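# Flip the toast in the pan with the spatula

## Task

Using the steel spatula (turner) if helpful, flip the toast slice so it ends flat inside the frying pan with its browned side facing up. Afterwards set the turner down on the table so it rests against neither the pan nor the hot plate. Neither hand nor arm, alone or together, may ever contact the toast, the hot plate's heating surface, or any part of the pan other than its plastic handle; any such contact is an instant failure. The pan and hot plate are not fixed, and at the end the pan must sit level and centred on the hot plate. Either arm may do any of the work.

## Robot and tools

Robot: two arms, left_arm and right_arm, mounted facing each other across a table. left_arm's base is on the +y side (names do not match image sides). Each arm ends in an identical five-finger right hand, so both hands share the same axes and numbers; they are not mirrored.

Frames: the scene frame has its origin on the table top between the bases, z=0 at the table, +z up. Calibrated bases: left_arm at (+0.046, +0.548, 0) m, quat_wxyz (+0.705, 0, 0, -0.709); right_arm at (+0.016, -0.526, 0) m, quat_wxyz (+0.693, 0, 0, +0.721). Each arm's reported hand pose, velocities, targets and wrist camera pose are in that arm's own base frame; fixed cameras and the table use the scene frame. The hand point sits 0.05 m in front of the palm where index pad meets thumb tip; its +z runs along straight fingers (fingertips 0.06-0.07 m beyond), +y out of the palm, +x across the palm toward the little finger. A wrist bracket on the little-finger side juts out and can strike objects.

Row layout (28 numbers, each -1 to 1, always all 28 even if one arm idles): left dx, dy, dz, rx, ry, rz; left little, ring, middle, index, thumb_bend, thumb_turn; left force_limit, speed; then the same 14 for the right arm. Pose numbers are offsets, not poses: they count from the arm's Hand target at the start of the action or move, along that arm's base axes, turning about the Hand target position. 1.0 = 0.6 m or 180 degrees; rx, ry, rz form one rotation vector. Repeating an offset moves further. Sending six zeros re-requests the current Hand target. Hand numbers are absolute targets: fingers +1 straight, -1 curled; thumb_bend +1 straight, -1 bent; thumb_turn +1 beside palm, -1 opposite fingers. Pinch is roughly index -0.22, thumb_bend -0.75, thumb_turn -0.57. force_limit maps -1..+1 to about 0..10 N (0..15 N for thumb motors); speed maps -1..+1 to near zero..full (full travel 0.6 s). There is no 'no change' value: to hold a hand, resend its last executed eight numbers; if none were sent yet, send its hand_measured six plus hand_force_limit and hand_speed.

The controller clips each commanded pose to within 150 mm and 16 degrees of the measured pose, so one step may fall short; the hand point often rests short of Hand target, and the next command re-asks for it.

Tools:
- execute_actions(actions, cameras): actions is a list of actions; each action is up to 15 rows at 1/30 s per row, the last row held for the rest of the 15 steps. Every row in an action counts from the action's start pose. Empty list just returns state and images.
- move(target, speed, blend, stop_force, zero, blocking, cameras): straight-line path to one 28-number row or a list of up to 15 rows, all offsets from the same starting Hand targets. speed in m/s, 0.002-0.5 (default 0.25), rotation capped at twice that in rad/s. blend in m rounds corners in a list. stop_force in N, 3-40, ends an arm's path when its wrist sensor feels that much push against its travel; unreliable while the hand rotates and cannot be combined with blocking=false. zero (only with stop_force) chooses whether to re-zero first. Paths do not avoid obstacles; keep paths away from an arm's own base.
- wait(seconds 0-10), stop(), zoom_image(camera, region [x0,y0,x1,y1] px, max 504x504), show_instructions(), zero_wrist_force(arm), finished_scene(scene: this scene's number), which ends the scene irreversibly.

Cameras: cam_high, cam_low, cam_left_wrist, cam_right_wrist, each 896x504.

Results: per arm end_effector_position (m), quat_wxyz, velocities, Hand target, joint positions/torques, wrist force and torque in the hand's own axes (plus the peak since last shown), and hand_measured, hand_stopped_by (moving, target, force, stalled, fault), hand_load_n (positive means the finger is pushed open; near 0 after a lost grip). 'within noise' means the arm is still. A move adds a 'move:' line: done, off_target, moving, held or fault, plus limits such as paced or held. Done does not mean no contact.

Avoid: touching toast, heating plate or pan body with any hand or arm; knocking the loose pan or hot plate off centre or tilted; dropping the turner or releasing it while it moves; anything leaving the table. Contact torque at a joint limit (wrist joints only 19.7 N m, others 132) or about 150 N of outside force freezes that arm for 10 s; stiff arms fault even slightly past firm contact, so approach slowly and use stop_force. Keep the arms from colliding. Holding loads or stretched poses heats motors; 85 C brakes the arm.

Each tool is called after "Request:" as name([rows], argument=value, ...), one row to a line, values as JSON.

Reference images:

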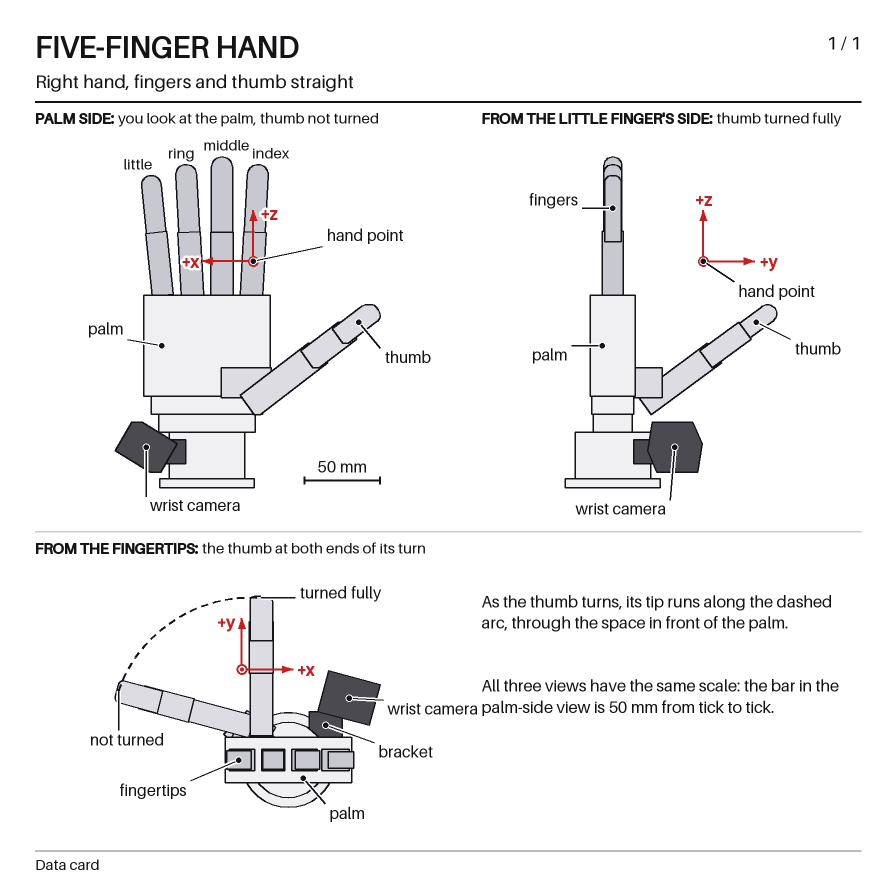

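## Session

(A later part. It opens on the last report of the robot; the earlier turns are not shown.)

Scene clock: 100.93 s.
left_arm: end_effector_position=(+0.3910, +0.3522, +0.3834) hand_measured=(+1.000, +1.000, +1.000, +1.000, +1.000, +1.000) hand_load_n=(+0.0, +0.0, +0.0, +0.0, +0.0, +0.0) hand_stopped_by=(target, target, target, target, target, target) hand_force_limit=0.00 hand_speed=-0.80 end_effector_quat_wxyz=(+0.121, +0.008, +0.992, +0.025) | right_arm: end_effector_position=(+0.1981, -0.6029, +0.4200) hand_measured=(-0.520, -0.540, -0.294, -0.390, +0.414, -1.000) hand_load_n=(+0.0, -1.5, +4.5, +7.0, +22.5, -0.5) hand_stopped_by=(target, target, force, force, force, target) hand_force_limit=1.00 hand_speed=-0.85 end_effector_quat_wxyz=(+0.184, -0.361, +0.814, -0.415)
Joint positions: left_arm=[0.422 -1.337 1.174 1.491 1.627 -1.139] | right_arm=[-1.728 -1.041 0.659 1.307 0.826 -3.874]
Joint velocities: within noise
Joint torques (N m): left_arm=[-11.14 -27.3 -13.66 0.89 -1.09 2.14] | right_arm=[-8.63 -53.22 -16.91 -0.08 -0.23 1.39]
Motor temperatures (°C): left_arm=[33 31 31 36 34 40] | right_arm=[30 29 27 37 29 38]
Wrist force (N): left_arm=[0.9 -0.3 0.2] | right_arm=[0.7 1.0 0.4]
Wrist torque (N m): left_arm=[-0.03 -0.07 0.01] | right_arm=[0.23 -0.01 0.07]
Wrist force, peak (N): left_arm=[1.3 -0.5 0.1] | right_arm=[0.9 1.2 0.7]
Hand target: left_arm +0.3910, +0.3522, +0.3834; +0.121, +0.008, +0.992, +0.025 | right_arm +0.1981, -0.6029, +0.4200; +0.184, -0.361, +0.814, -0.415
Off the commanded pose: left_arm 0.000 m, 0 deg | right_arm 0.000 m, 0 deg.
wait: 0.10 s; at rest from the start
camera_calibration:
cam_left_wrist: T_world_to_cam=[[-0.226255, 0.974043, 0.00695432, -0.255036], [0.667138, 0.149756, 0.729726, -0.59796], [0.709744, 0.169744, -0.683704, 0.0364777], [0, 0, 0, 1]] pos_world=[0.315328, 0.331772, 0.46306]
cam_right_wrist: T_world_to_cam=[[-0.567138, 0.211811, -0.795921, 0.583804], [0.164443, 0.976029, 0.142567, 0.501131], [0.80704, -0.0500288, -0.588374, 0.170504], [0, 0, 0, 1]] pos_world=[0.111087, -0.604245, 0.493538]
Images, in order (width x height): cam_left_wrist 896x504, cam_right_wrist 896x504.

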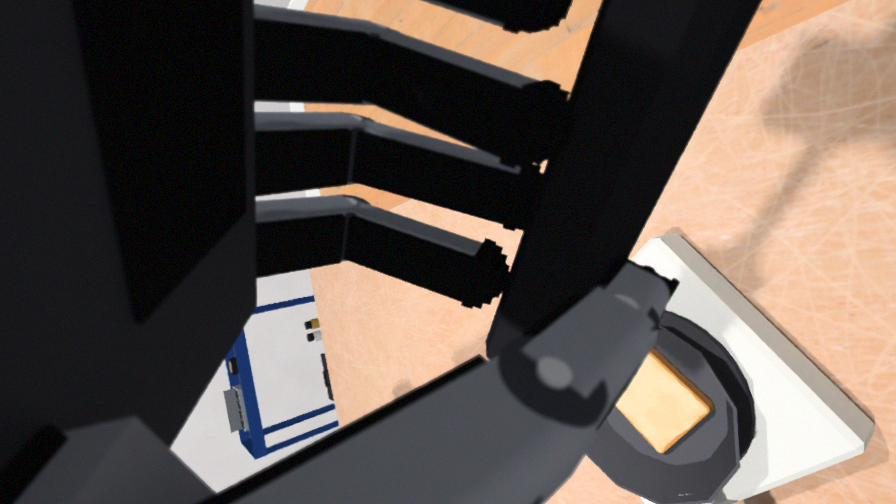

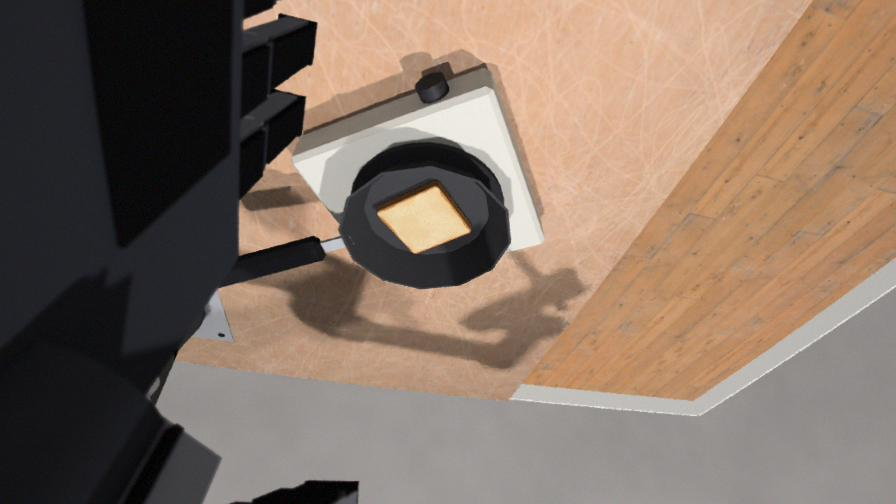

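Request:
move(target=[0,0,0,0,0,0,1,1,1,1,1,1,0,-0.8,0.2018,0.1457,-0.098,-0.2286,0.2430,-0.0454,-0.52,-0.54,-0.45,-0.48,0.21,-1,1.0,-0.85], speed=0.25, cameras=["cam_high","cam_right_wrist","cam_low"])

Request:
zoom_image(camera="cam_right_wrist", region=[320, 80, 620, 300])

Scene clock: 116.97 s.
left_arm: end_effector_position=(+0.3910, +0.3522, +0.3834) hand_measured=(+1.000, +1.000, +1.000, +1.000, +1.000, +1.000) hand_load_n=(+0.0, +0.0, +0.0, +0.0, +0.0, +0.0) hand_stopped_by=(target, target, target, target, target, target) hand_force_limit=0.00 hand_speed=-0.80 end_effector_quat_wxyz=(+0.121, +0.008, +0.992, +0.025) | right_arm: end_effector_position=(+0.3192, -0.5155, +0.3611) hand_measured=(-0.520, -0.540, -0.294, -0.390, +0.414, -1.000) hand_load_n=(+0.0, +0.0, +5.0, +5.0, +22.0, +0.5) hand_stopped_by=(target, target, force, force, force, target) hand_force_limit=1.00 hand_speed=-0.85 end_effector_quat_wxyz=(-0.290, -0.471, +0.653, -0.518)
Joint positions: left_arm=[0.422 -1.337 1.174 1.491 1.627 -1.139] | right_arm=[-1.018 -1.426 1.433 0.321 1.987 -4.139]
Joint velocities: within noise
Joint torques (N m): left_arm=[-11.23 -28.99 -17 1.03 -1.13 2.12] | right_arm=[4.55 -40.72 -32.31 -2.26 1.58 -1.35]
Motor temperatures (°C): left_arm=[33 31 31 36 34 40] | right_arm=[30 29 27 37 29 38]
Wrist force (N): left_arm=[1.1 -0.1 0.3] | right_arm=[-1.2 0.4 0.5]
Wrist torque (N m): left_arm=[-0.01 -0.12 0.04] | right_arm=[0.19 0.16 -0.17]
Wrist force, peak (N): left_arm=[1.3 -0.5 0.3] | right_arm=[2.1 1.0 0.1]
Hand target: left_arm +0.3910, +0.3522, +0.3834; +0.121, +0.008, +0.992, +0.025 | right_arm +0.3192, -0.5155, +0.3612; -0.290, -0.471, +0.652, -0.518
Off the commanded pose: left_arm 0.000 m, 0 deg | right_arm 0.000 m, 0 deg.
move: done
camera_calibration:
cam_right_wrist: T_world_to_cam=[[-0.976999, -0.0630585, -0.203709, 0.362338], [0.086781, 0.755026, -0.649927, 0.601333], [0.194789, -0.652656, -0.732187, -0.0207836], [0, 0, 0, 1]] pos_world=[0.305867, -0.444738, 0.449416]
Images, in order (width x height): cam_high 896x504, cam_low 896x504, cam_right_wrist 896x504.

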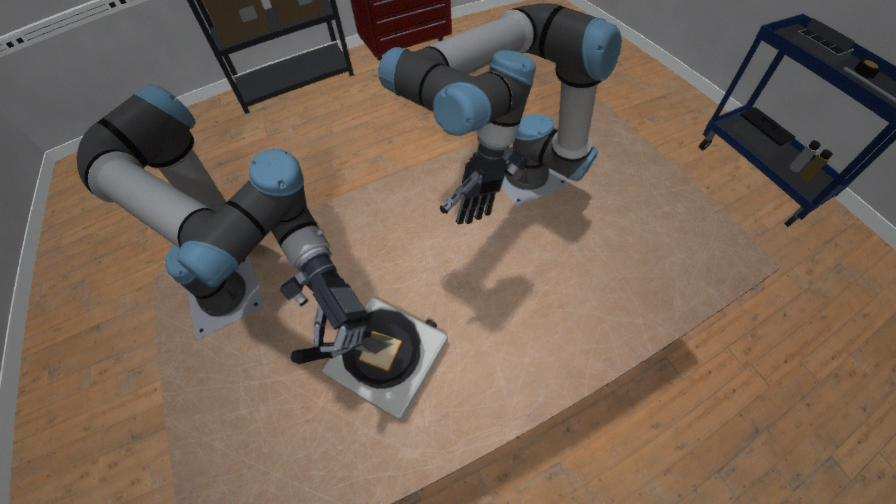

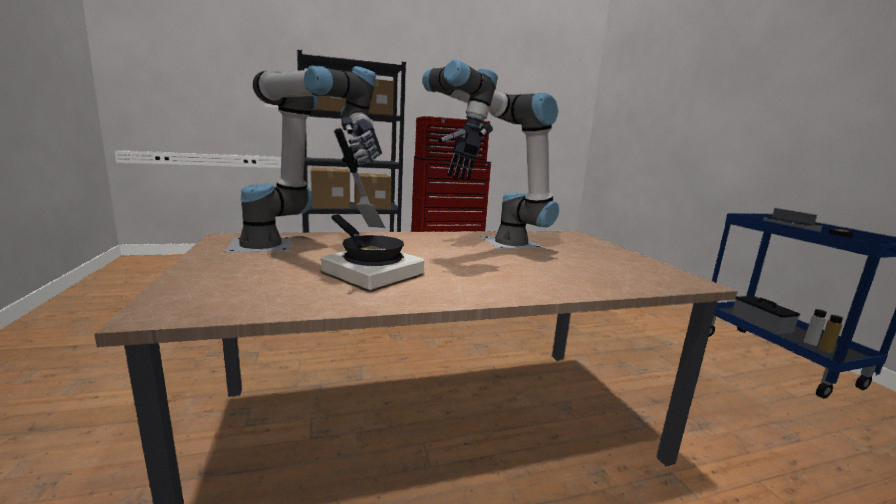

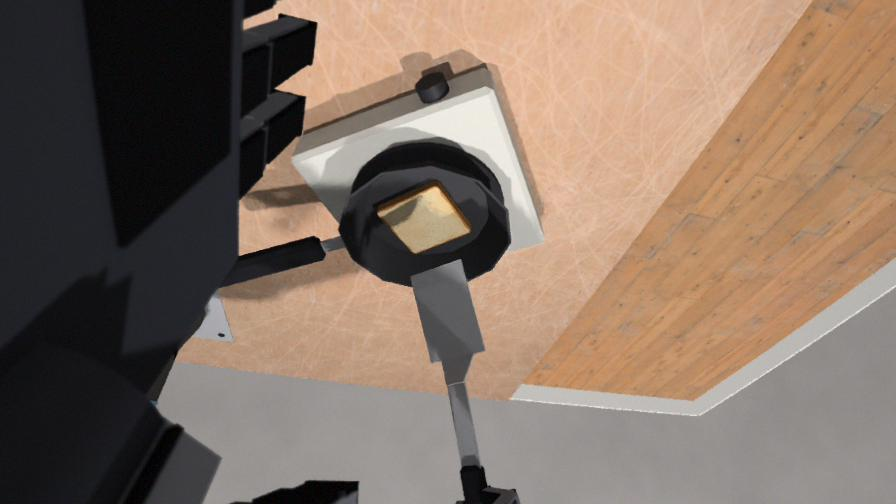

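Scaled by 1.680 from the camera's 896x504 image, which has a finer 1280x720 frame.

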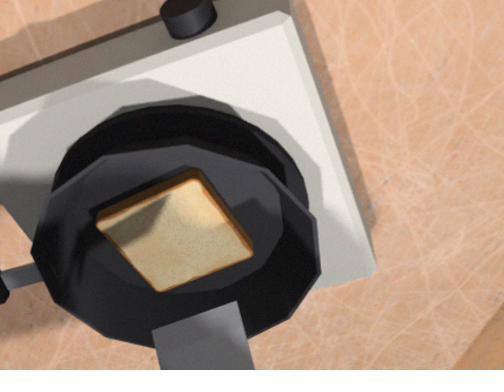

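Request:
zoom_image(camera="cam_right_wrist", region=[390, 240, 510, 400])

Request:
zoom_image(camera="cam_right_wrist", region=[360, 170, 490, 270])

Scaled by 3.150 from the camera's 896x504 image, which has a finer 1280x720 frame.

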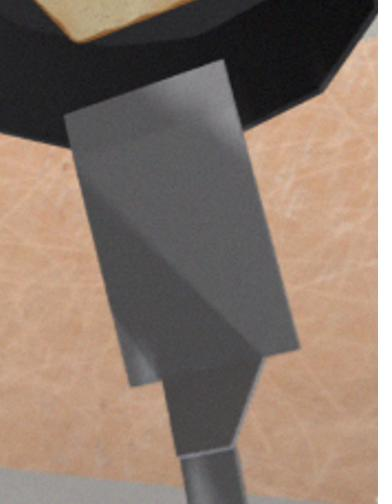

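Scaled by 3.877 from the camera's 896x504 image, which has a finer 1280x720 frame.

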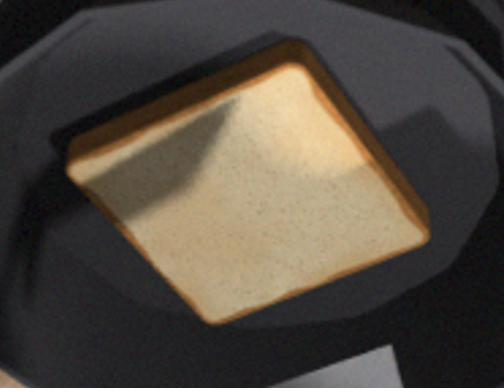

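Request:
zoom_image(camera="cam_low", region=[310, 120, 410, 280])

Request:
zoom_image(camera="cam_high", region=[280, 280, 480, 430])

Scaled by 3.150 from the camera's 896x504 image, which has a finer 1280x720 frame.

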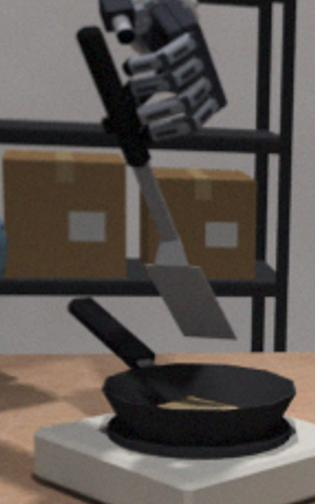

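Scaled by 2.520 from the camera's 896x504 image, which has a finer 1280x720 frame.

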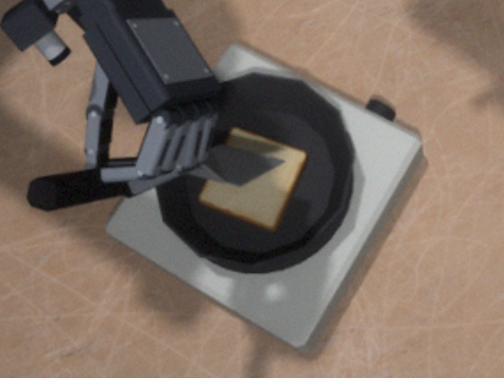

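Request:
move(target=[0,0,0,0,0,0,1,1,1,1,1,1,0,-0.8,0.0875,0.0618,-0.035,0.0188,0.0152,-0.0156,-0.52,-0.54,-0.45,-0.48,0.21,-1,1.0,-0.85], speed=0.15, cameras=["cam_high","cam_right_wrist","cam_low"])

Request:
zoom_image(camera="cam_right_wrist", region=[330, 120, 530, 340])

Request:
zoom_image(camera="cam_low", region=[320, 140, 440, 280])

Scene clock: 146.20 s.
left_arm: end_effector_position=(+0.3910, +0.3522, +0.3834) hand_measured=(+1.000, +1.000, +1.000, +1.000, +1.000, +1.000) hand_load_n=(+0.0, -0.5, +0.0, +0.0, +0.0, +0.0) hand_stopped_by=(target, target, target, target, target, target) hand_force_limit=0.00 hand_speed=-0.80 end_effector_quat_wxyz=(+0.121, +0.008, +0.992, +0.025) | right_arm: end_effector_position=(+0.3717, -0.4785, +0.3402) hand_measured=(-0.520, -0.540, -0.294, -0.390, +0.414, -1.000) hand_load_n=(+0.0, -1.0, +5.5, +6.0, +22.0, +0.5) hand_stopped_by=(target, target, force, force, force, target) hand_force_limit=1.00 hand_speed=-0.85 end_effector_quat_wxyz=(-0.304, -0.475, +0.672, -0.480)
Joint positions: left_arm=[0.422 -1.337 1.174 1.491 1.627 -1.139] | right_arm=[-0.854 -1.301 1.315 0.435 2.186 -4.05]
Joint velocities: within noise
Joint torques (N m): left_arm=[-10.16 -29.29 -19.89 1.14 -0.73 2.22] | right_arm=[5.45 -34.89 -27.43 -0.23 1.82 0.06]
Motor temperatures (°C): left_arm=[33 31 31 35 34 40] | right_arm=[30 29 27 37 29 37]
Wrist force (N): left_arm=[0.9 -0.3 0.3] | right_arm=[-1.5 0.4 0.8]
Wrist torque (N m): left_arm=[-0.04 -0.08 0.02] | right_arm=[0.12 0.22 -0.21]
Wrist force, peak (N): left_arm=[1.4 -0.2 0.5] | right_arm=[-2.7 -1.2 0.4]
Hand target: left_arm +0.3910, +0.3522, +0.3834; +0.121, +0.008, +0.992, +0.025 | right_arm +0.3717, -0.4784, +0.3402; -0.304, -0.475, +0.672, -0.480
Off the commanded pose: left_arm 0.000 m, 0 deg | right_arm 0.000 m, 0 deg.
move: done
camera_calibration:
cam_right_wrist: T_world_to_cam=[[-0.98731, -0.00434459, -0.158743, 0.428339], [0.0944441, 0.787562, -0.608955, 0.554016], [0.127665, -0.61622, -0.777158, 0.0355552], [0, 0, 0, 1]] pos_world=[0.36604, -0.412551, 0.432999]
Images, in order (width x height): cam_high 896x504, cam_low 896x504, cam_right_wrist 896x504.

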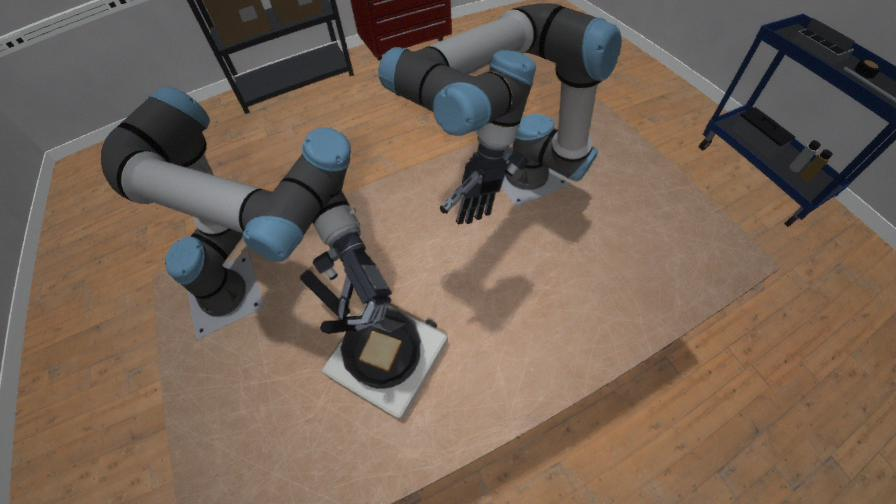

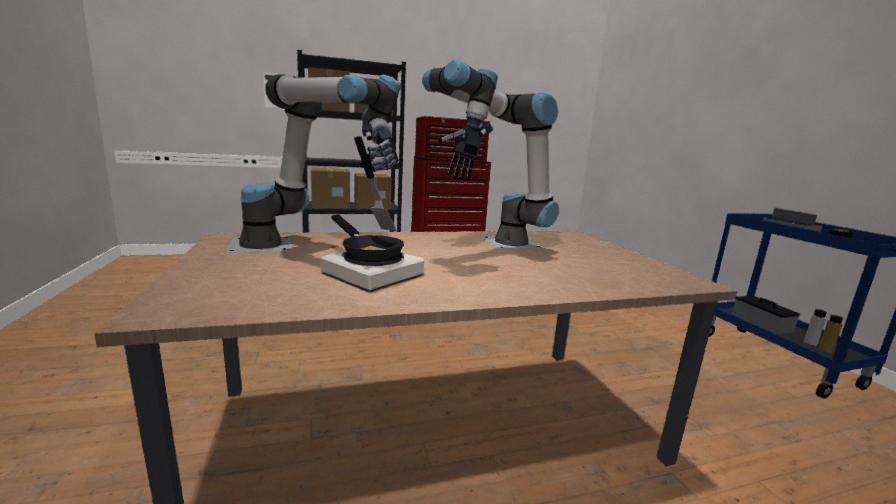

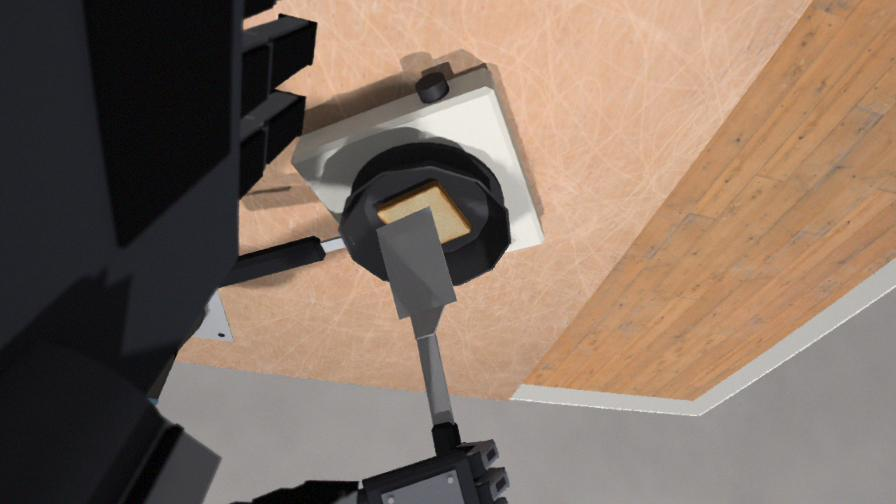

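Scaled by 2.291 from the camera's 896x504 image, which has a finer 1280x720 frame.

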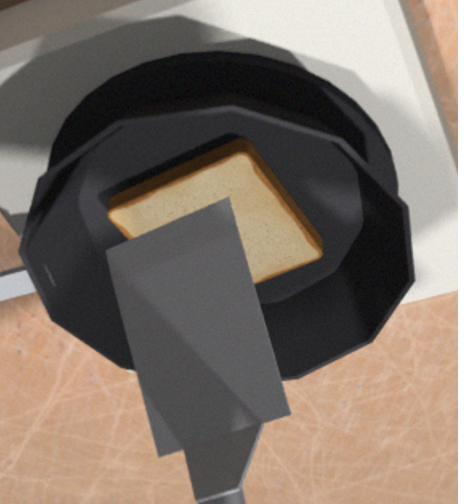

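Scaled by 3.600 from the camera's 896x504 image, which has a finer 1280x720 frame.

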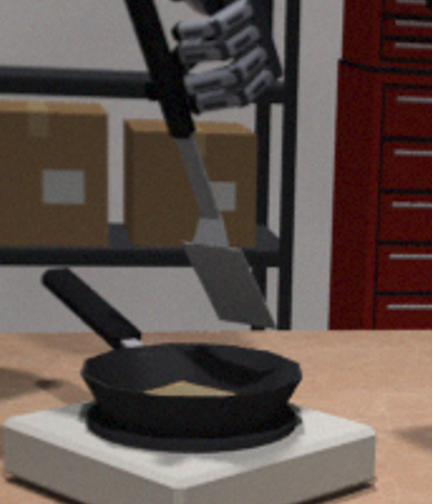

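Request:
move(target=[0,0,0,0,0,0,1,1,1,1,1,1,0,-0.8,0,0,-0.1,0,0,0,-0.52,-0.54,-0.45,-0.48,0.21,-1,1.0,-0.85], speed=0.1, cameras=[])

Request:
move(target=[0,0,0,0,0,0,1,1,1,1,1,1,0,-0.8,0,0,-0.06,0,0,0,-0.52,-0.54,-0.45,-0.48,0.21,-1,1.0,-0.85], speed=0.015, stop_force=3, cameras=["cam_right_wrist","cam_low"])

Request:
zoom_image(camera="cam_right_wrist", region=[330, 120, 530, 340])

Scene clock: 152.87 s.
left_arm: end_effector_position=(+0.3910, +0.3522, +0.3834) hand_measured=(+1.000, +1.000, +1.000, +1.000, +1.000, +1.000) hand_load_n=(+0.0, +0.0, +0.0, +0.0, +0.0, +0.0) hand_stopped_by=(target, target, target, target, target, target) hand_force_limit=0.00 hand_speed=-0.80 end_effector_quat_wxyz=(+0.121, +0.008, +0.992, +0.025) | right_arm: end_effector_position=(+0.3717, -0.4784, +0.2802) hand_measured=(-0.520, -0.540, -0.294, -0.390, +0.414, -1.000) hand_load_n=(+0.0, -0.5, +5.5, +6.0, +22.0, +0.5) hand_stopped_by=(target, target, force, force, force, target) hand_force_limit=1.00 hand_speed=-0.85 end_effector_quat_wxyz=(-0.304, -0.475, +0.672, -0.480)
Joint positions: left_arm=[0.422 -1.337 1.174 1.491 1.627 -1.139] | right_arm=[-0.853 -1.288 1.452 0.285 2.186 -4.05]
Joint velocities: within noise
Joint torques (N m): left_arm=[-9.49 -27.91 -24.16 0.77 -0.79 2.15] | right_arm=[1.86 -46.55 -28.71 0.49 -0.75 -0.58]
Motor temperatures (°C): left_arm=[33 31 31 35 34 40] | right_arm=[30 29 27 37 29 37]
Wrist force (N): left_arm=[0.9 -0.4 0.2] | right_arm=[-1.5 0.4 0.5]
Wrist torque (N m): left_arm=[-0.05 -0.08 0.02] | right_arm=[0.15 0.23 -0.18]
Wrist force, peak (N): left_arm=[1.3 0.1 0.3] | right_arm=[-2.6 0.8 1.0]
Hand target: left_arm +0.3910, +0.3522, +0.3834; +0.121, +0.008, +0.992, +0.025 | right_arm +0.3717, -0.4784, +0.2802; -0.304, -0.475, +0.672, -0.480
Off the commanded pose: left_arm 0.000 m, 0 deg | right_arm 0.000 m, 0 deg.
move: done
No camera images: "cameras" was empty.

Scene clock: 154.67 s.
left_arm: end_effector_position=(+0.3910, +0.3522, +0.3834) hand_measured=(+1.000, +1.000, +1.000, +1.000, +1.000, +1.000) hand_load_n=(+0.0, +0.0, +0.0, +0.0, +0.0, +0.0) hand_stopped_by=(target, target, target, target, target, target) hand_force_limit=0.00 hand_speed=-0.80 end_effector_quat_wxyz=(+0.121, +0.008, +0.992, +0.025) | right_arm: end_effector_position=(+0.3717, -0.4784, +0.2692) hand_measured=(-0.520, -0.540, -0.294, -0.390, +0.414, -1.000) hand_load_n=(+0.0, +1.0, +5.5, +4.5, +22.0, -0.5) hand_stopped_by=(target, target, force, force, force, target) hand_force_limit=1.00 hand_speed=-0.85 end_effector_quat_wxyz=(-0.304, -0.475, +0.672, -0.480)
Joint positions: left_arm=[0.422 -1.337 1.174 1.491 1.627 -1.139] | right_arm=[-0.853 -1.284 1.474 0.258 2.186 -4.05]
Joint velocities: within noise
Joint torques (N m): left_arm=[-10.57 -28.42 -24.8 0.97 -0.82 2.11] | right_arm=[-1.84 -46.33 -35.2 -1.66 -0.44 1.4]
Motor temperatures (°C): left_arm=[33 31 31 35 34 40] | right_arm=[30 29 27 37 29 37]
Wrist force (N): left_arm=[0.8 -0.4 0.2] | right_arm=[-1.1 0.7 0.4]
Wrist torque (N m): left_arm=[-0.04 -0.06 0.01] | right_arm=[0.13 0.15 -0.23]
Wrist force, peak (N): left_arm=[1.3 -0.3 0.5] | right_arm=[4.4 0.0 0.0]
Hand target: left_arm +0.3910, +0.3522, +0.3834; +0.121, +0.008, +0.992, +0.025 | right_arm +0.3717, -0.4784, +0.2692; -0.304, -0.475, +0.672, -0.480 (not the last commanded pose)
Off the commanded pose: left_arm 0.000 m, 0 deg | right_arm 0.025 m, 0 deg.
move: contact (right_arm)
camera_calibration:
cam_right_wrist: T_world_to_cam=[[-0.987324, -0.00423514, -0.158663, 0.417117], [0.0944695, 0.787613, -0.608885, 0.510733], [0.127544, -0.616155, -0.777229, -0.0195119], [0, 0, 0, 1]] pos_world=[0.36607, -0.412516, 0.361993]
Images, in order (width x height): cam_low 896x504, cam_right_wrist 896x504.

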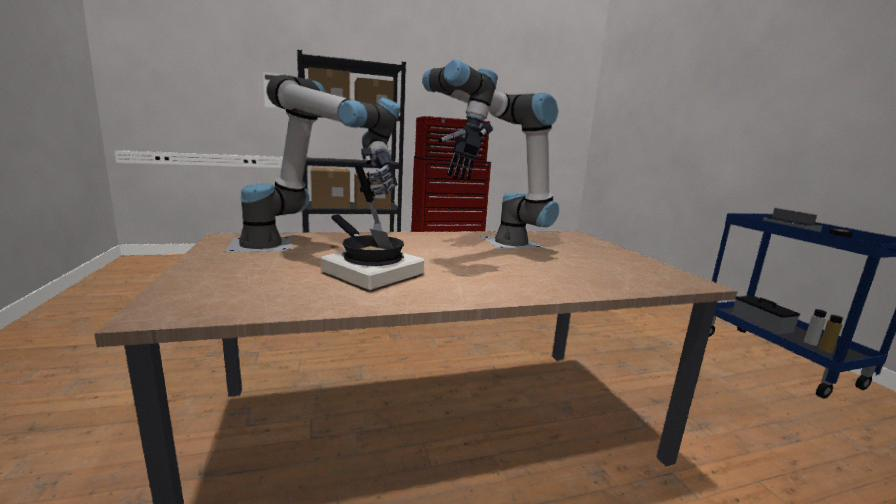

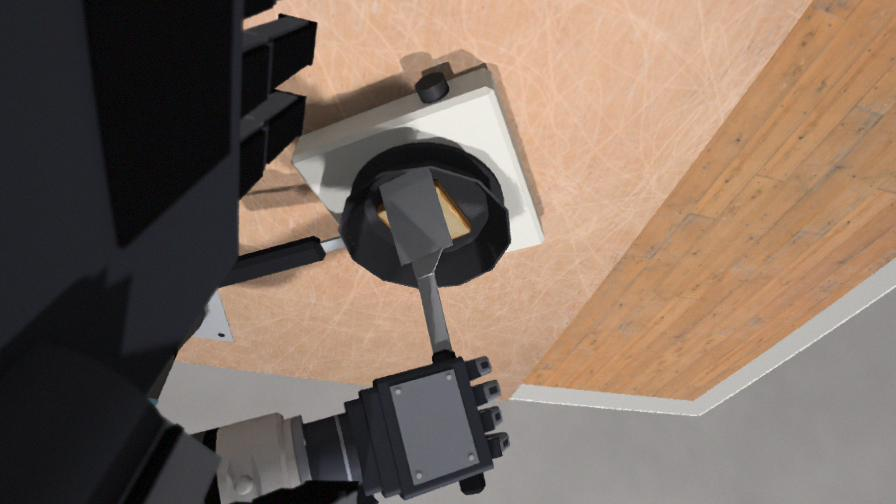

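Scaled by 2.291 from the camera's 896x504 image, which has a finer 1280x720 frame.

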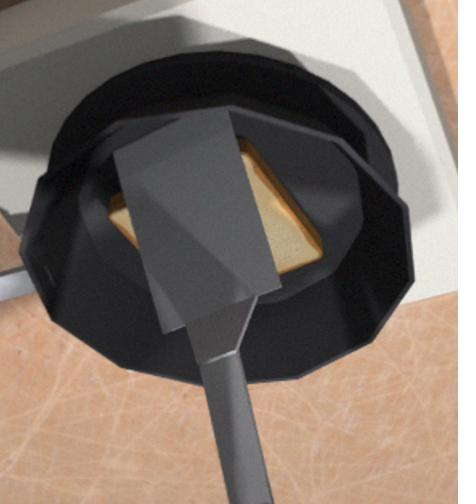

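Request:
move([
  [0,0,0,0,0,0,1,1,1,1,1,1,0,-0.8,0,0,0.01,0,0,0,-0.52,-0.54,-0.45,-0.48,0.21,-1,1.0,-0.85],
  [0,0,0,0,0,0,1,1,1,1,1,1,0,-0.8,-0.0202,-0.0037,0.01,0,0,0,-0.52,-0.54,-0.45,-0.48,0.21,-1,1.0,-0.85],
], speed=0.05, cameras=[])

Request:
move(target=[0,0,0,0,0,0,1,1,1,1,1,1,0,-0.8,0,0,-0.05,0,0,0,-0.52,-0.54,-0.45,-0.48,0.21,-1,1.0,-0.85], speed=0.015, stop_force=3, cameras=["cam_right_wrist","cam_low"])

Request:
zoom_image(camera="cam_right_wrist", region=[330, 120, 530, 340])

Scene clock: 158.13 s.
left_arm: end_effector_position=(+0.3910, +0.3522, +0.3834) hand_measured=(+1.000, +1.000, +1.000, +1.000, +1.000, +1.000) hand_load_n=(+0.0, +0.0, +0.0, +0.0, +0.0, +0.0) hand_stopped_by=(target, target, target, target, target, target) hand_force_limit=0.00 hand_speed=-0.80 end_effector_quat_wxyz=(+0.121, +0.008, +0.992, +0.025) | right_arm: end_effector_position=(+0.3595, -0.4807, +0.2752) hand_measured=(-0.520, -0.540, -0.294, -0.390, +0.414, -1.000) hand_load_n=(+0.0, -0.5, +5.0, +5.5, +21.5, +0.5) hand_stopped_by=(target, target, force, force, force, target) hand_force_limit=1.00 hand_speed=-0.85 end_effector_quat_wxyz=(-0.304, -0.475, +0.672, -0.480)
Joint positions: left_arm=[0.422 -1.337 1.174 1.491 1.627 -1.139] | right_arm=[-0.877 -1.309 1.492 0.259 2.165 -4.063]
Joint velocities: within noise
Joint torques (N m): left_arm=[-9.19 -27.74 -27.24 1 -0.76 2.35] | right_arm=[8.57 -31.66 -33.9 1.67 2.02 1.19]
Motor temperatures (°C): left_arm=[33 31 31 35 33 40] | right_arm=[30 29 27 37 29 37]
Wrist force (N): left_arm=[1.0 -0.1 0.4] | right_arm=[-1.6 0.3 0.2]
Wrist torque (N m): left_arm=[-0.02 -0.11 0.03] | right_arm=[0.13 0.25 -0.20]
Wrist force, peak (N): left_arm=[1.3 -0.4 0.3] | right_arm=[-2.2 0.6 0.6]
Hand target: left_arm +0.3910, +0.3522, +0.3834; +0.121, +0.008, +0.992, +0.025 | right_arm +0.3596, -0.4807, +0.2752; -0.304, -0.475, +0.672, -0.480
Off the commanded pose: left_arm 0.000 m, 0 deg | right_arm 0.000 m, 0 deg.
move: done
No camera images: "cameras" was empty.

Scene clock: 159.67 s.
left_arm: end_effector_position=(+0.3910, +0.3522, +0.3834) hand_measured=(+1.000, +1.000, +1.000, +1.000, +1.000, +1.000) hand_load_n=(+0.0, +0.0, +0.5, +0.0, +0.0, +0.0) hand_stopped_by=(target, target, target, target, target, target) hand_force_limit=0.00 hand_speed=-0.80 end_effector_quat_wxyz=(+0.121, +0.008, +0.992, +0.025) | right_arm: end_effector_position=(+0.3596, -0.4807, +0.2676) hand_measured=(-0.520, -0.540, -0.294, -0.390, +0.414, -1.000) hand_load_n=(+0.0, +0.0, +8.0, +4.0, +21.0, -2.0) hand_stopped_by=(target, target, force, force, force, target) hand_force_limit=1.00 hand_speed=-0.85 end_effector_quat_wxyz=(-0.304, -0.475, +0.672, -0.480)
Joint positions: left_arm=[0.422 -1.337 1.174 1.491 1.627 -1.139] | right_arm=[-0.877 -1.306 1.507 0.241 2.165 -4.062]
Joint velocities: within noise
Joint torques (N m): left_arm=[-8.84 -27.83 -28.33 0.98 -0.58 2.11] | right_arm=[8.34 -44.68 -34.36 -1.58 0.36 1.21]
Motor temperatures (°C): left_arm=[33 31 31 35 33 40] | right_arm=[30 29 27 37 29 37]
Wrist force (N): left_arm=[0.5 -0.5 0.2] | right_arm=[-1.0 -0.2 -0.1]
Wrist torque (N m): left_arm=[-0.05 -0.03 -0.01] | right_arm=[0.11 0.17 -0.11]
Wrist force, peak (N): left_arm=[1.3 -0.5 0.0] | right_arm=[2.2 -0.6 -0.2]
Hand target: left_arm +0.3910, +0.3522, +0.3834; +0.121, +0.008, +0.992, +0.025 | right_arm +0.3596, -0.4807, +0.2676; -0.304, -0.475, +0.672, -0.480 (not the last commanded pose)
Off the commanded pose: left_arm 0.000 m, 0 deg | right_arm 0.022 m, 0 deg.
move: contact (right_arm)
camera_calibration:
cam_right_wrist: T_world_to_cam=[[-0.98732, -0.004206, -0.158687, 0.404904], [0.0945111, 0.787592, -0.608906, 0.51263], [0.127541, -0.616183, -0.777208, -0.0206059], [0, 0, 0, 1]] pos_world=[0.353949, -0.414737, 0.360382]
Images, in order (width x height): cam_low 896x504, cam_right_wrist 896x504.

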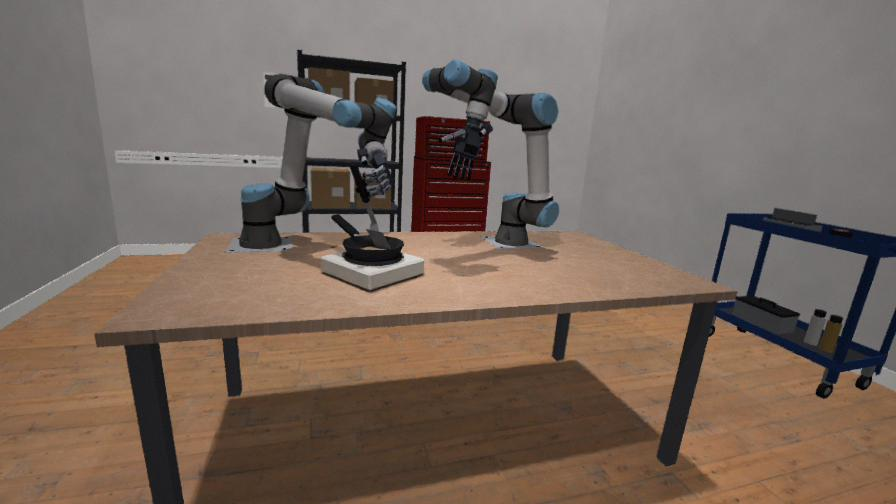

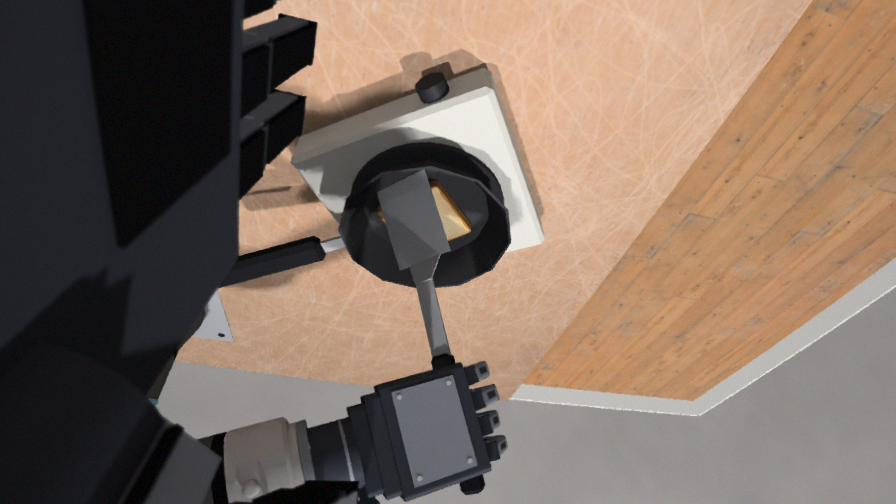

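Scaled by 2.291 from the camera's 896x504 image, which has a finer 1280x720 frame.

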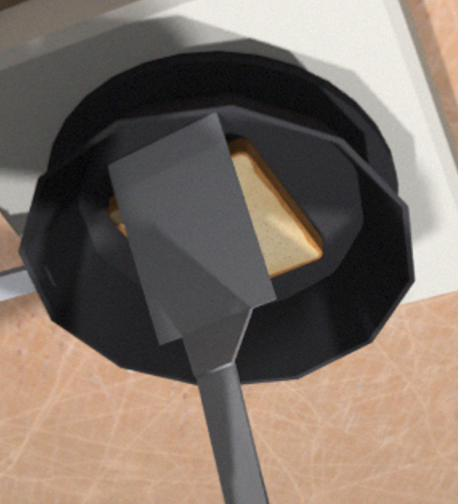

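Request:
move([
  [0,0,0,0,0,0,1,1,1,1,1,1,0,-0.8,0,0,0.12,0,0,0,-0.52,-0.54,-0.45,-0.48,0.21,-1,1.0,-0.85],
  [0,0,0,0,0,0,1,1,1,1,1,1,0,-0.8,-0.0912,-0.0895,0.1195,-0.0291,0.0336,0,-0.52,-0.54,-0.45,-0.48,0.21,-1,1.0,-0.85],
], speed=0.15, blend=0.02, cameras=["cam_right_wrist","cam_low"])

Request:
zoom_image(camera="cam_right_wrist", region=[330, 120, 530, 340])

Request:
zoom_image(camera="cam_low", region=[320, 140, 440, 280])

Scene clock: 164.83 s.
left_arm: end_effector_position=(+0.3910, +0.3522, +0.3834) hand_measured=(+1.000, +1.000, +1.000, +1.000, +1.000, +1.000) hand_load_n=(+0.0, +0.0, +0.0, +0.0, +0.0, +0.0) hand_stopped_by=(target, target, target, target, target, target) hand_force_limit=0.00 hand_speed=-0.80 end_effector_quat_wxyz=(+0.121, +0.008, +0.992, +0.025) | right_arm: end_effector_position=(+0.3049, -0.5343, +0.3393) hand_measured=(-0.520, -0.540, -0.294, -0.390, +0.414, -1.000) hand_load_n=(+0.0, -2.0, +7.5, +6.0, +20.5, -0.5) hand_stopped_by=(target, target, force, force, force, target) hand_force_limit=1.00 hand_speed=-0.85 end_effector_quat_wxyz=(-0.360, -0.486, +0.632, -0.485)
Joint positions: left_arm=[0.422 -1.337 1.174 1.491 1.627 -1.139] | right_arm=[-1.007 -1.368 1.451 0.235 2.096 -4.272]
Joint velocities: within noise
Joint torques (N m): left_arm=[-8.14 -27.31 -32.23 1.08 -0.39 2.4] | right_arm=[-3.1 -29.89 -34.06 -1.16 1.08 -1.31]
Motor temperatures (°C): left_arm=[33 31 31 35 33 40] | right_arm=[30 29 27 37 29 37]
Wrist force (N): left_arm=[0.9 -0.3 0.2] | right_arm=[-1.4 0.2 0.5]
Wrist torque (N m): left_arm=[-0.04 -0.07 0.02] | right_arm=[0.17 0.19 -0.22]
Wrist force, peak (N): left_arm=[1.3 -0.4 0.2] | right_arm=[-3.0 1.2 1.0]
Hand target: left_arm +0.3910, +0.3522, +0.3834; +0.121, +0.008, +0.992, +0.025 | right_arm +0.3049, -0.5344, +0.3393; -0.360, -0.486, +0.632, -0.485
Off the commanded pose: left_arm 0.000 m, 0 deg | right_arm 0.000 m, 0 deg.
move: done
camera_calibration:
cam_right_wrist: T_world_to_cam=[[-0.998496, -0.0138901, -0.0530345, 0.324436], [0.0262318, 0.728402, -0.684648, 0.618607], [0.0481403, -0.685009, -0.726942, -0.0205608], [0, 0, 0, 1]] pos_world=[0.308711, -0.460172, 0.425788]
Images, in order (width x height): cam_low 896x504, cam_right_wrist 896x504.

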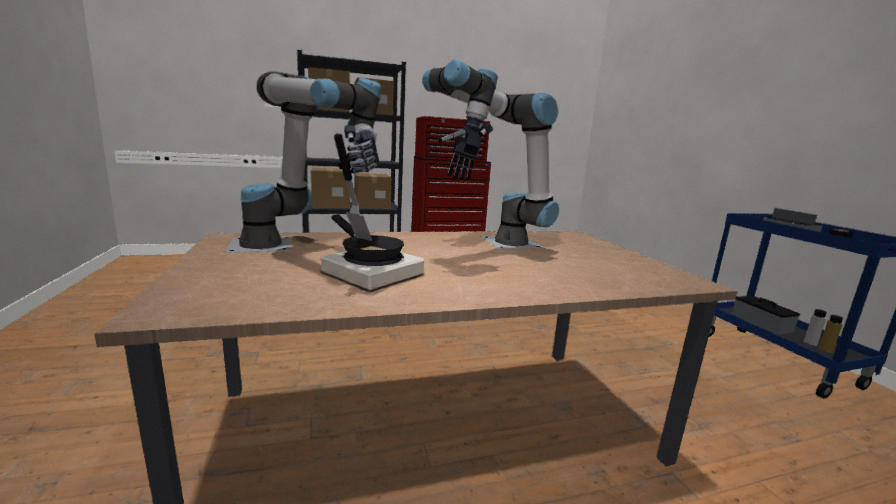

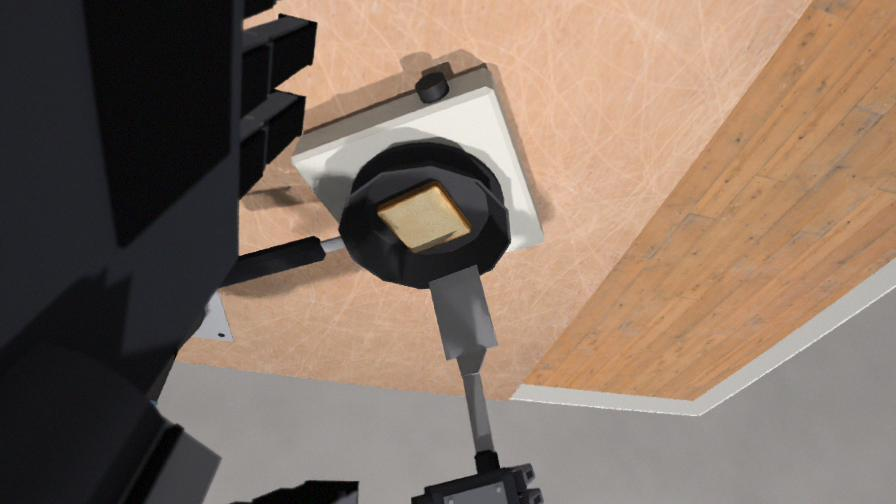

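Scaled by 2.291 from the camera's 896x504 image, which has a finer 1280x720 frame.

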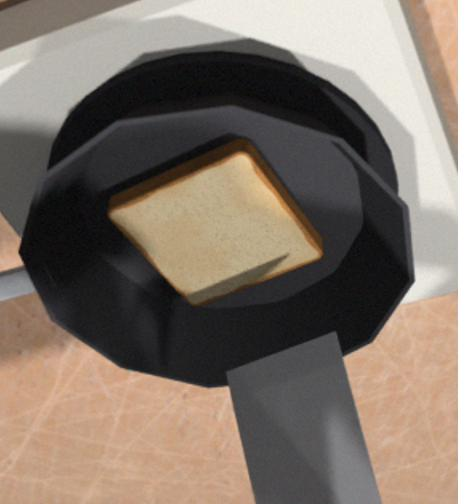

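Scaled by 3.600 from the camera's 896x504 image, which has a finer 1280x720 frame.

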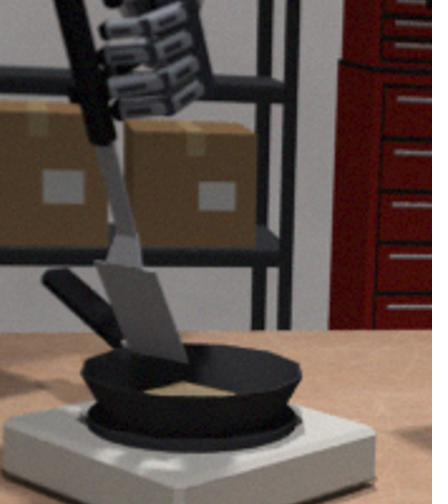

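Request:
move(target=[0,0,0,0,0,0,1,1,1,1,1,1,0,-0.8,0.0108,0.0027,-0.025,0,0,0,-0.52,-0.54,-0.45,-0.48,0.21,-1,1.0,-0.85], speed=0.08, cameras=[])

Request:
move(target=[0,0,0,0,0,0,1,1,1,1,1,1,0,-0.8,0,0,-0.06,0,0,0,-0.52,-0.54,-0.45,-0.48,0.21,-1,1.0,-0.85], speed=0.02, stop_force=3, cameras=["cam_right_wrist","cam_low"])

Request:
zoom_image(camera="cam_right_wrist", region=[330, 120, 530, 340])

Request:
zoom_image(camera="cam_low", region=[320, 140, 440, 280])

Scene clock: 169.63 s.
left_arm: end_effector_position=(+0.3910, +0.3522, +0.3834) hand_measured=(+1.000, +1.000, +1.000, +1.000, +1.000, +1.000) hand_load_n=(+0.0, +0.0, +0.0, +0.0, -0.5, +0.0) hand_stopped_by=(target, target, target, target, target, target) hand_force_limit=0.00 hand_speed=-0.80 end_effector_quat_wxyz=(+0.121, +0.008, +0.992, +0.025) | right_arm: end_effector_position=(+0.3114, -0.5327, +0.3241) hand_measured=(-0.520, -0.540, -0.294, -0.390, +0.414, -1.000) hand_load_n=(+0.0, -1.5, +7.5, +6.0, +21.0, -1.0) hand_stopped_by=(target, target, force, force, force, target) hand_force_limit=1.00 hand_speed=-0.85 end_effector_quat_wxyz=(-0.360, -0.486, +0.632, -0.485) end_effector_velocity=(+0.000, +0.000, +0.000) end_effector_angular_velocity=(+0.003, +0.001, +0.002)
Joint positions: left_arm=[0.422 -1.337 1.174 1.491 1.627 -1.139] | right_arm=[-0.993 -1.354 1.473 0.201 2.109 -4.267]
Joint velocities: left_arm=[within noise] | right_arm=[0 0 -0.002 0.005 -0.002 0]
Joint torques (N m): left_arm=[-6.75 -28.2 -33.33 1.27 -0.12 2.3] | right_arm=[-6.96 -43.82 -36.11 1.81 -0.75 -0.47]
Motor temperatures (°C): left_arm=[33 31 31 35 33 40] | right_arm=[30 29 27 37 29 37]
Wrist force (N): left_arm=[0.8 -0.4 0.2] | right_arm=[-1.5 0.1 0.3]
Wrist torque (N m): left_arm=[-0.05 -0.06 0.01] | right_arm=[0.15 0.21 -0.22]
Wrist force, peak (N): left_arm=[1.4 -0.1 0.1] | right_arm=[-1.9 -0.2 0.5]
Hand target: left_arm +0.3910, +0.3522, +0.3834; +0.121, +0.008, +0.992, +0.025 | right_arm +0.3113, -0.5328, +0.3243; -0.360, -0.486, +0.632, -0.485
Off the commanded pose: left_arm 0.000 m, 0 deg | right_arm 0.000 m, 0 deg.
move: done
No camera images: "cameras" was empty.

Scene clock: 172.47 s.
left_arm: end_effector_position=(+0.3910, +0.3522, +0.3834) hand_measured=(+1.000, +1.000, +1.000, +1.000, +1.000, +1.000) hand_load_n=(+0.0, +0.0, +0.0, +0.0, +0.0, +0.0) hand_stopped_by=(target, target, target, target, target, target) hand_force_limit=0.00 hand_speed=-0.80 end_effector_quat_wxyz=(+0.121, +0.008, +0.992, +0.025) | right_arm: end_effector_position=(+0.3114, -0.5328, +0.2883) hand_measured=(-0.520, -0.540, -0.294, -0.390, +0.414, -1.000) hand_load_n=(+0.0, -1.5, +7.5, +5.5, +21.0, -0.5) hand_stopped_by=(target, target, force, force, force, target) hand_force_limit=1.00 hand_speed=-0.85 end_effector_quat_wxyz=(-0.360, -0.486, +0.632, -0.485)
Joint positions: left_arm=[0.422 -1.337 1.174 1.491 1.627 -1.139] | right_arm=[-0.993 -1.34 1.549 0.112 2.109 -4.267]
Joint velocities: within noise
Joint torques (N m): left_arm=[-7 -28.3 -34.18 1.1 -0.07 2.2] | right_arm=[-8.31 -45.03 -34.89 1.27 -0.95 -1]
Motor temperatures (°C): left_arm=[33 31 31 35 33 40] | right_arm=[30 29 27 37 29 37]
Wrist force (N): left_arm=[1.0 0.0 0.3] | right_arm=[-1.4 0.3 0.2]
Wrist torque (N m): left_arm=[0.00 -0.09 0.02] | right_arm=[0.18 0.19 -0.17]
Wrist force, peak (N): left_arm=[1.3 -0.4 0.5] | right_arm=[-1.7 0.3 0.1]
Hand target: left_arm +0.3910, +0.3522, +0.3834; +0.121, +0.008, +0.992, +0.025 | right_arm +0.3113, -0.5328, +0.2883; -0.360, -0.486, +0.632, -0.485
Off the commanded pose: left_arm 0.000 m, 0 deg | right_arm 0.000 m, 0 deg.
move: done
camera_calibration:
cam_right_wrist: T_world_to_cam=[[-0.998503, -0.0139145, -0.0529059, 0.328164], [0.0261297, 0.728348, -0.684709, 0.582401], [0.0480612, -0.685067, -0.726893, -0.0569242], [0, 0, 0, 1]] pos_world=[0.31519, -0.458621, 0.37476]
Images, in order (width x height): cam_low 896x504, cam_right_wrist 896x504.

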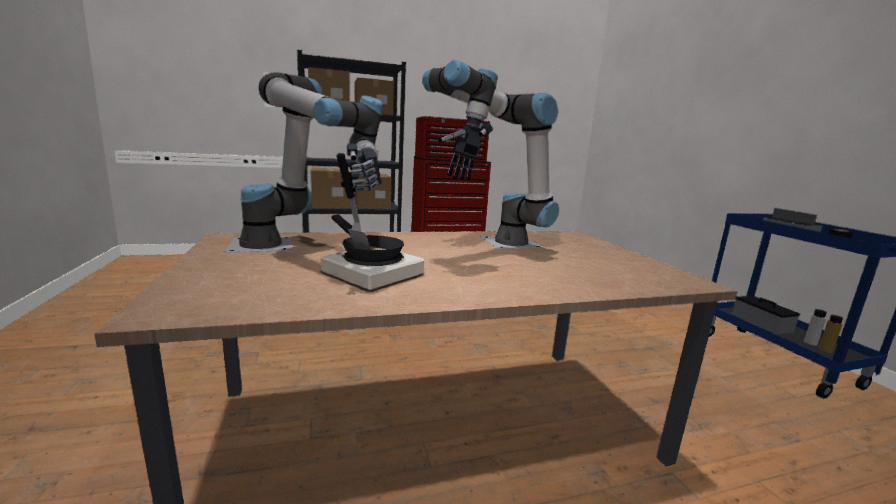

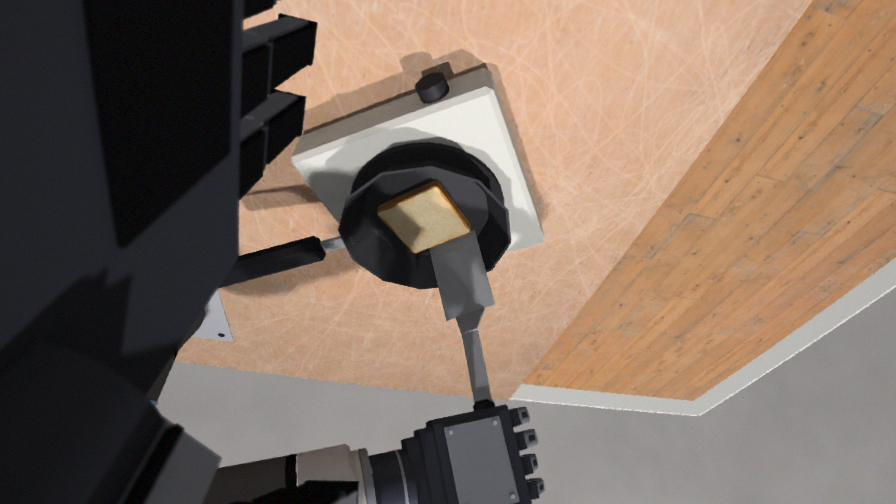

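Scaled by 2.291 from the camera's 896x504 image, which has a finer 1280x720 frame.

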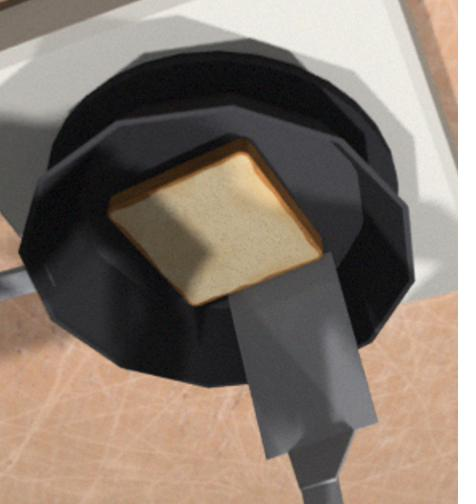

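Scaled by 3.600 from the camera's 896x504 image, which has a finer 1280x720 frame.

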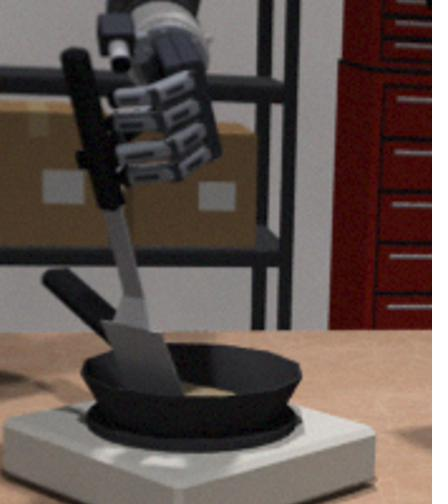

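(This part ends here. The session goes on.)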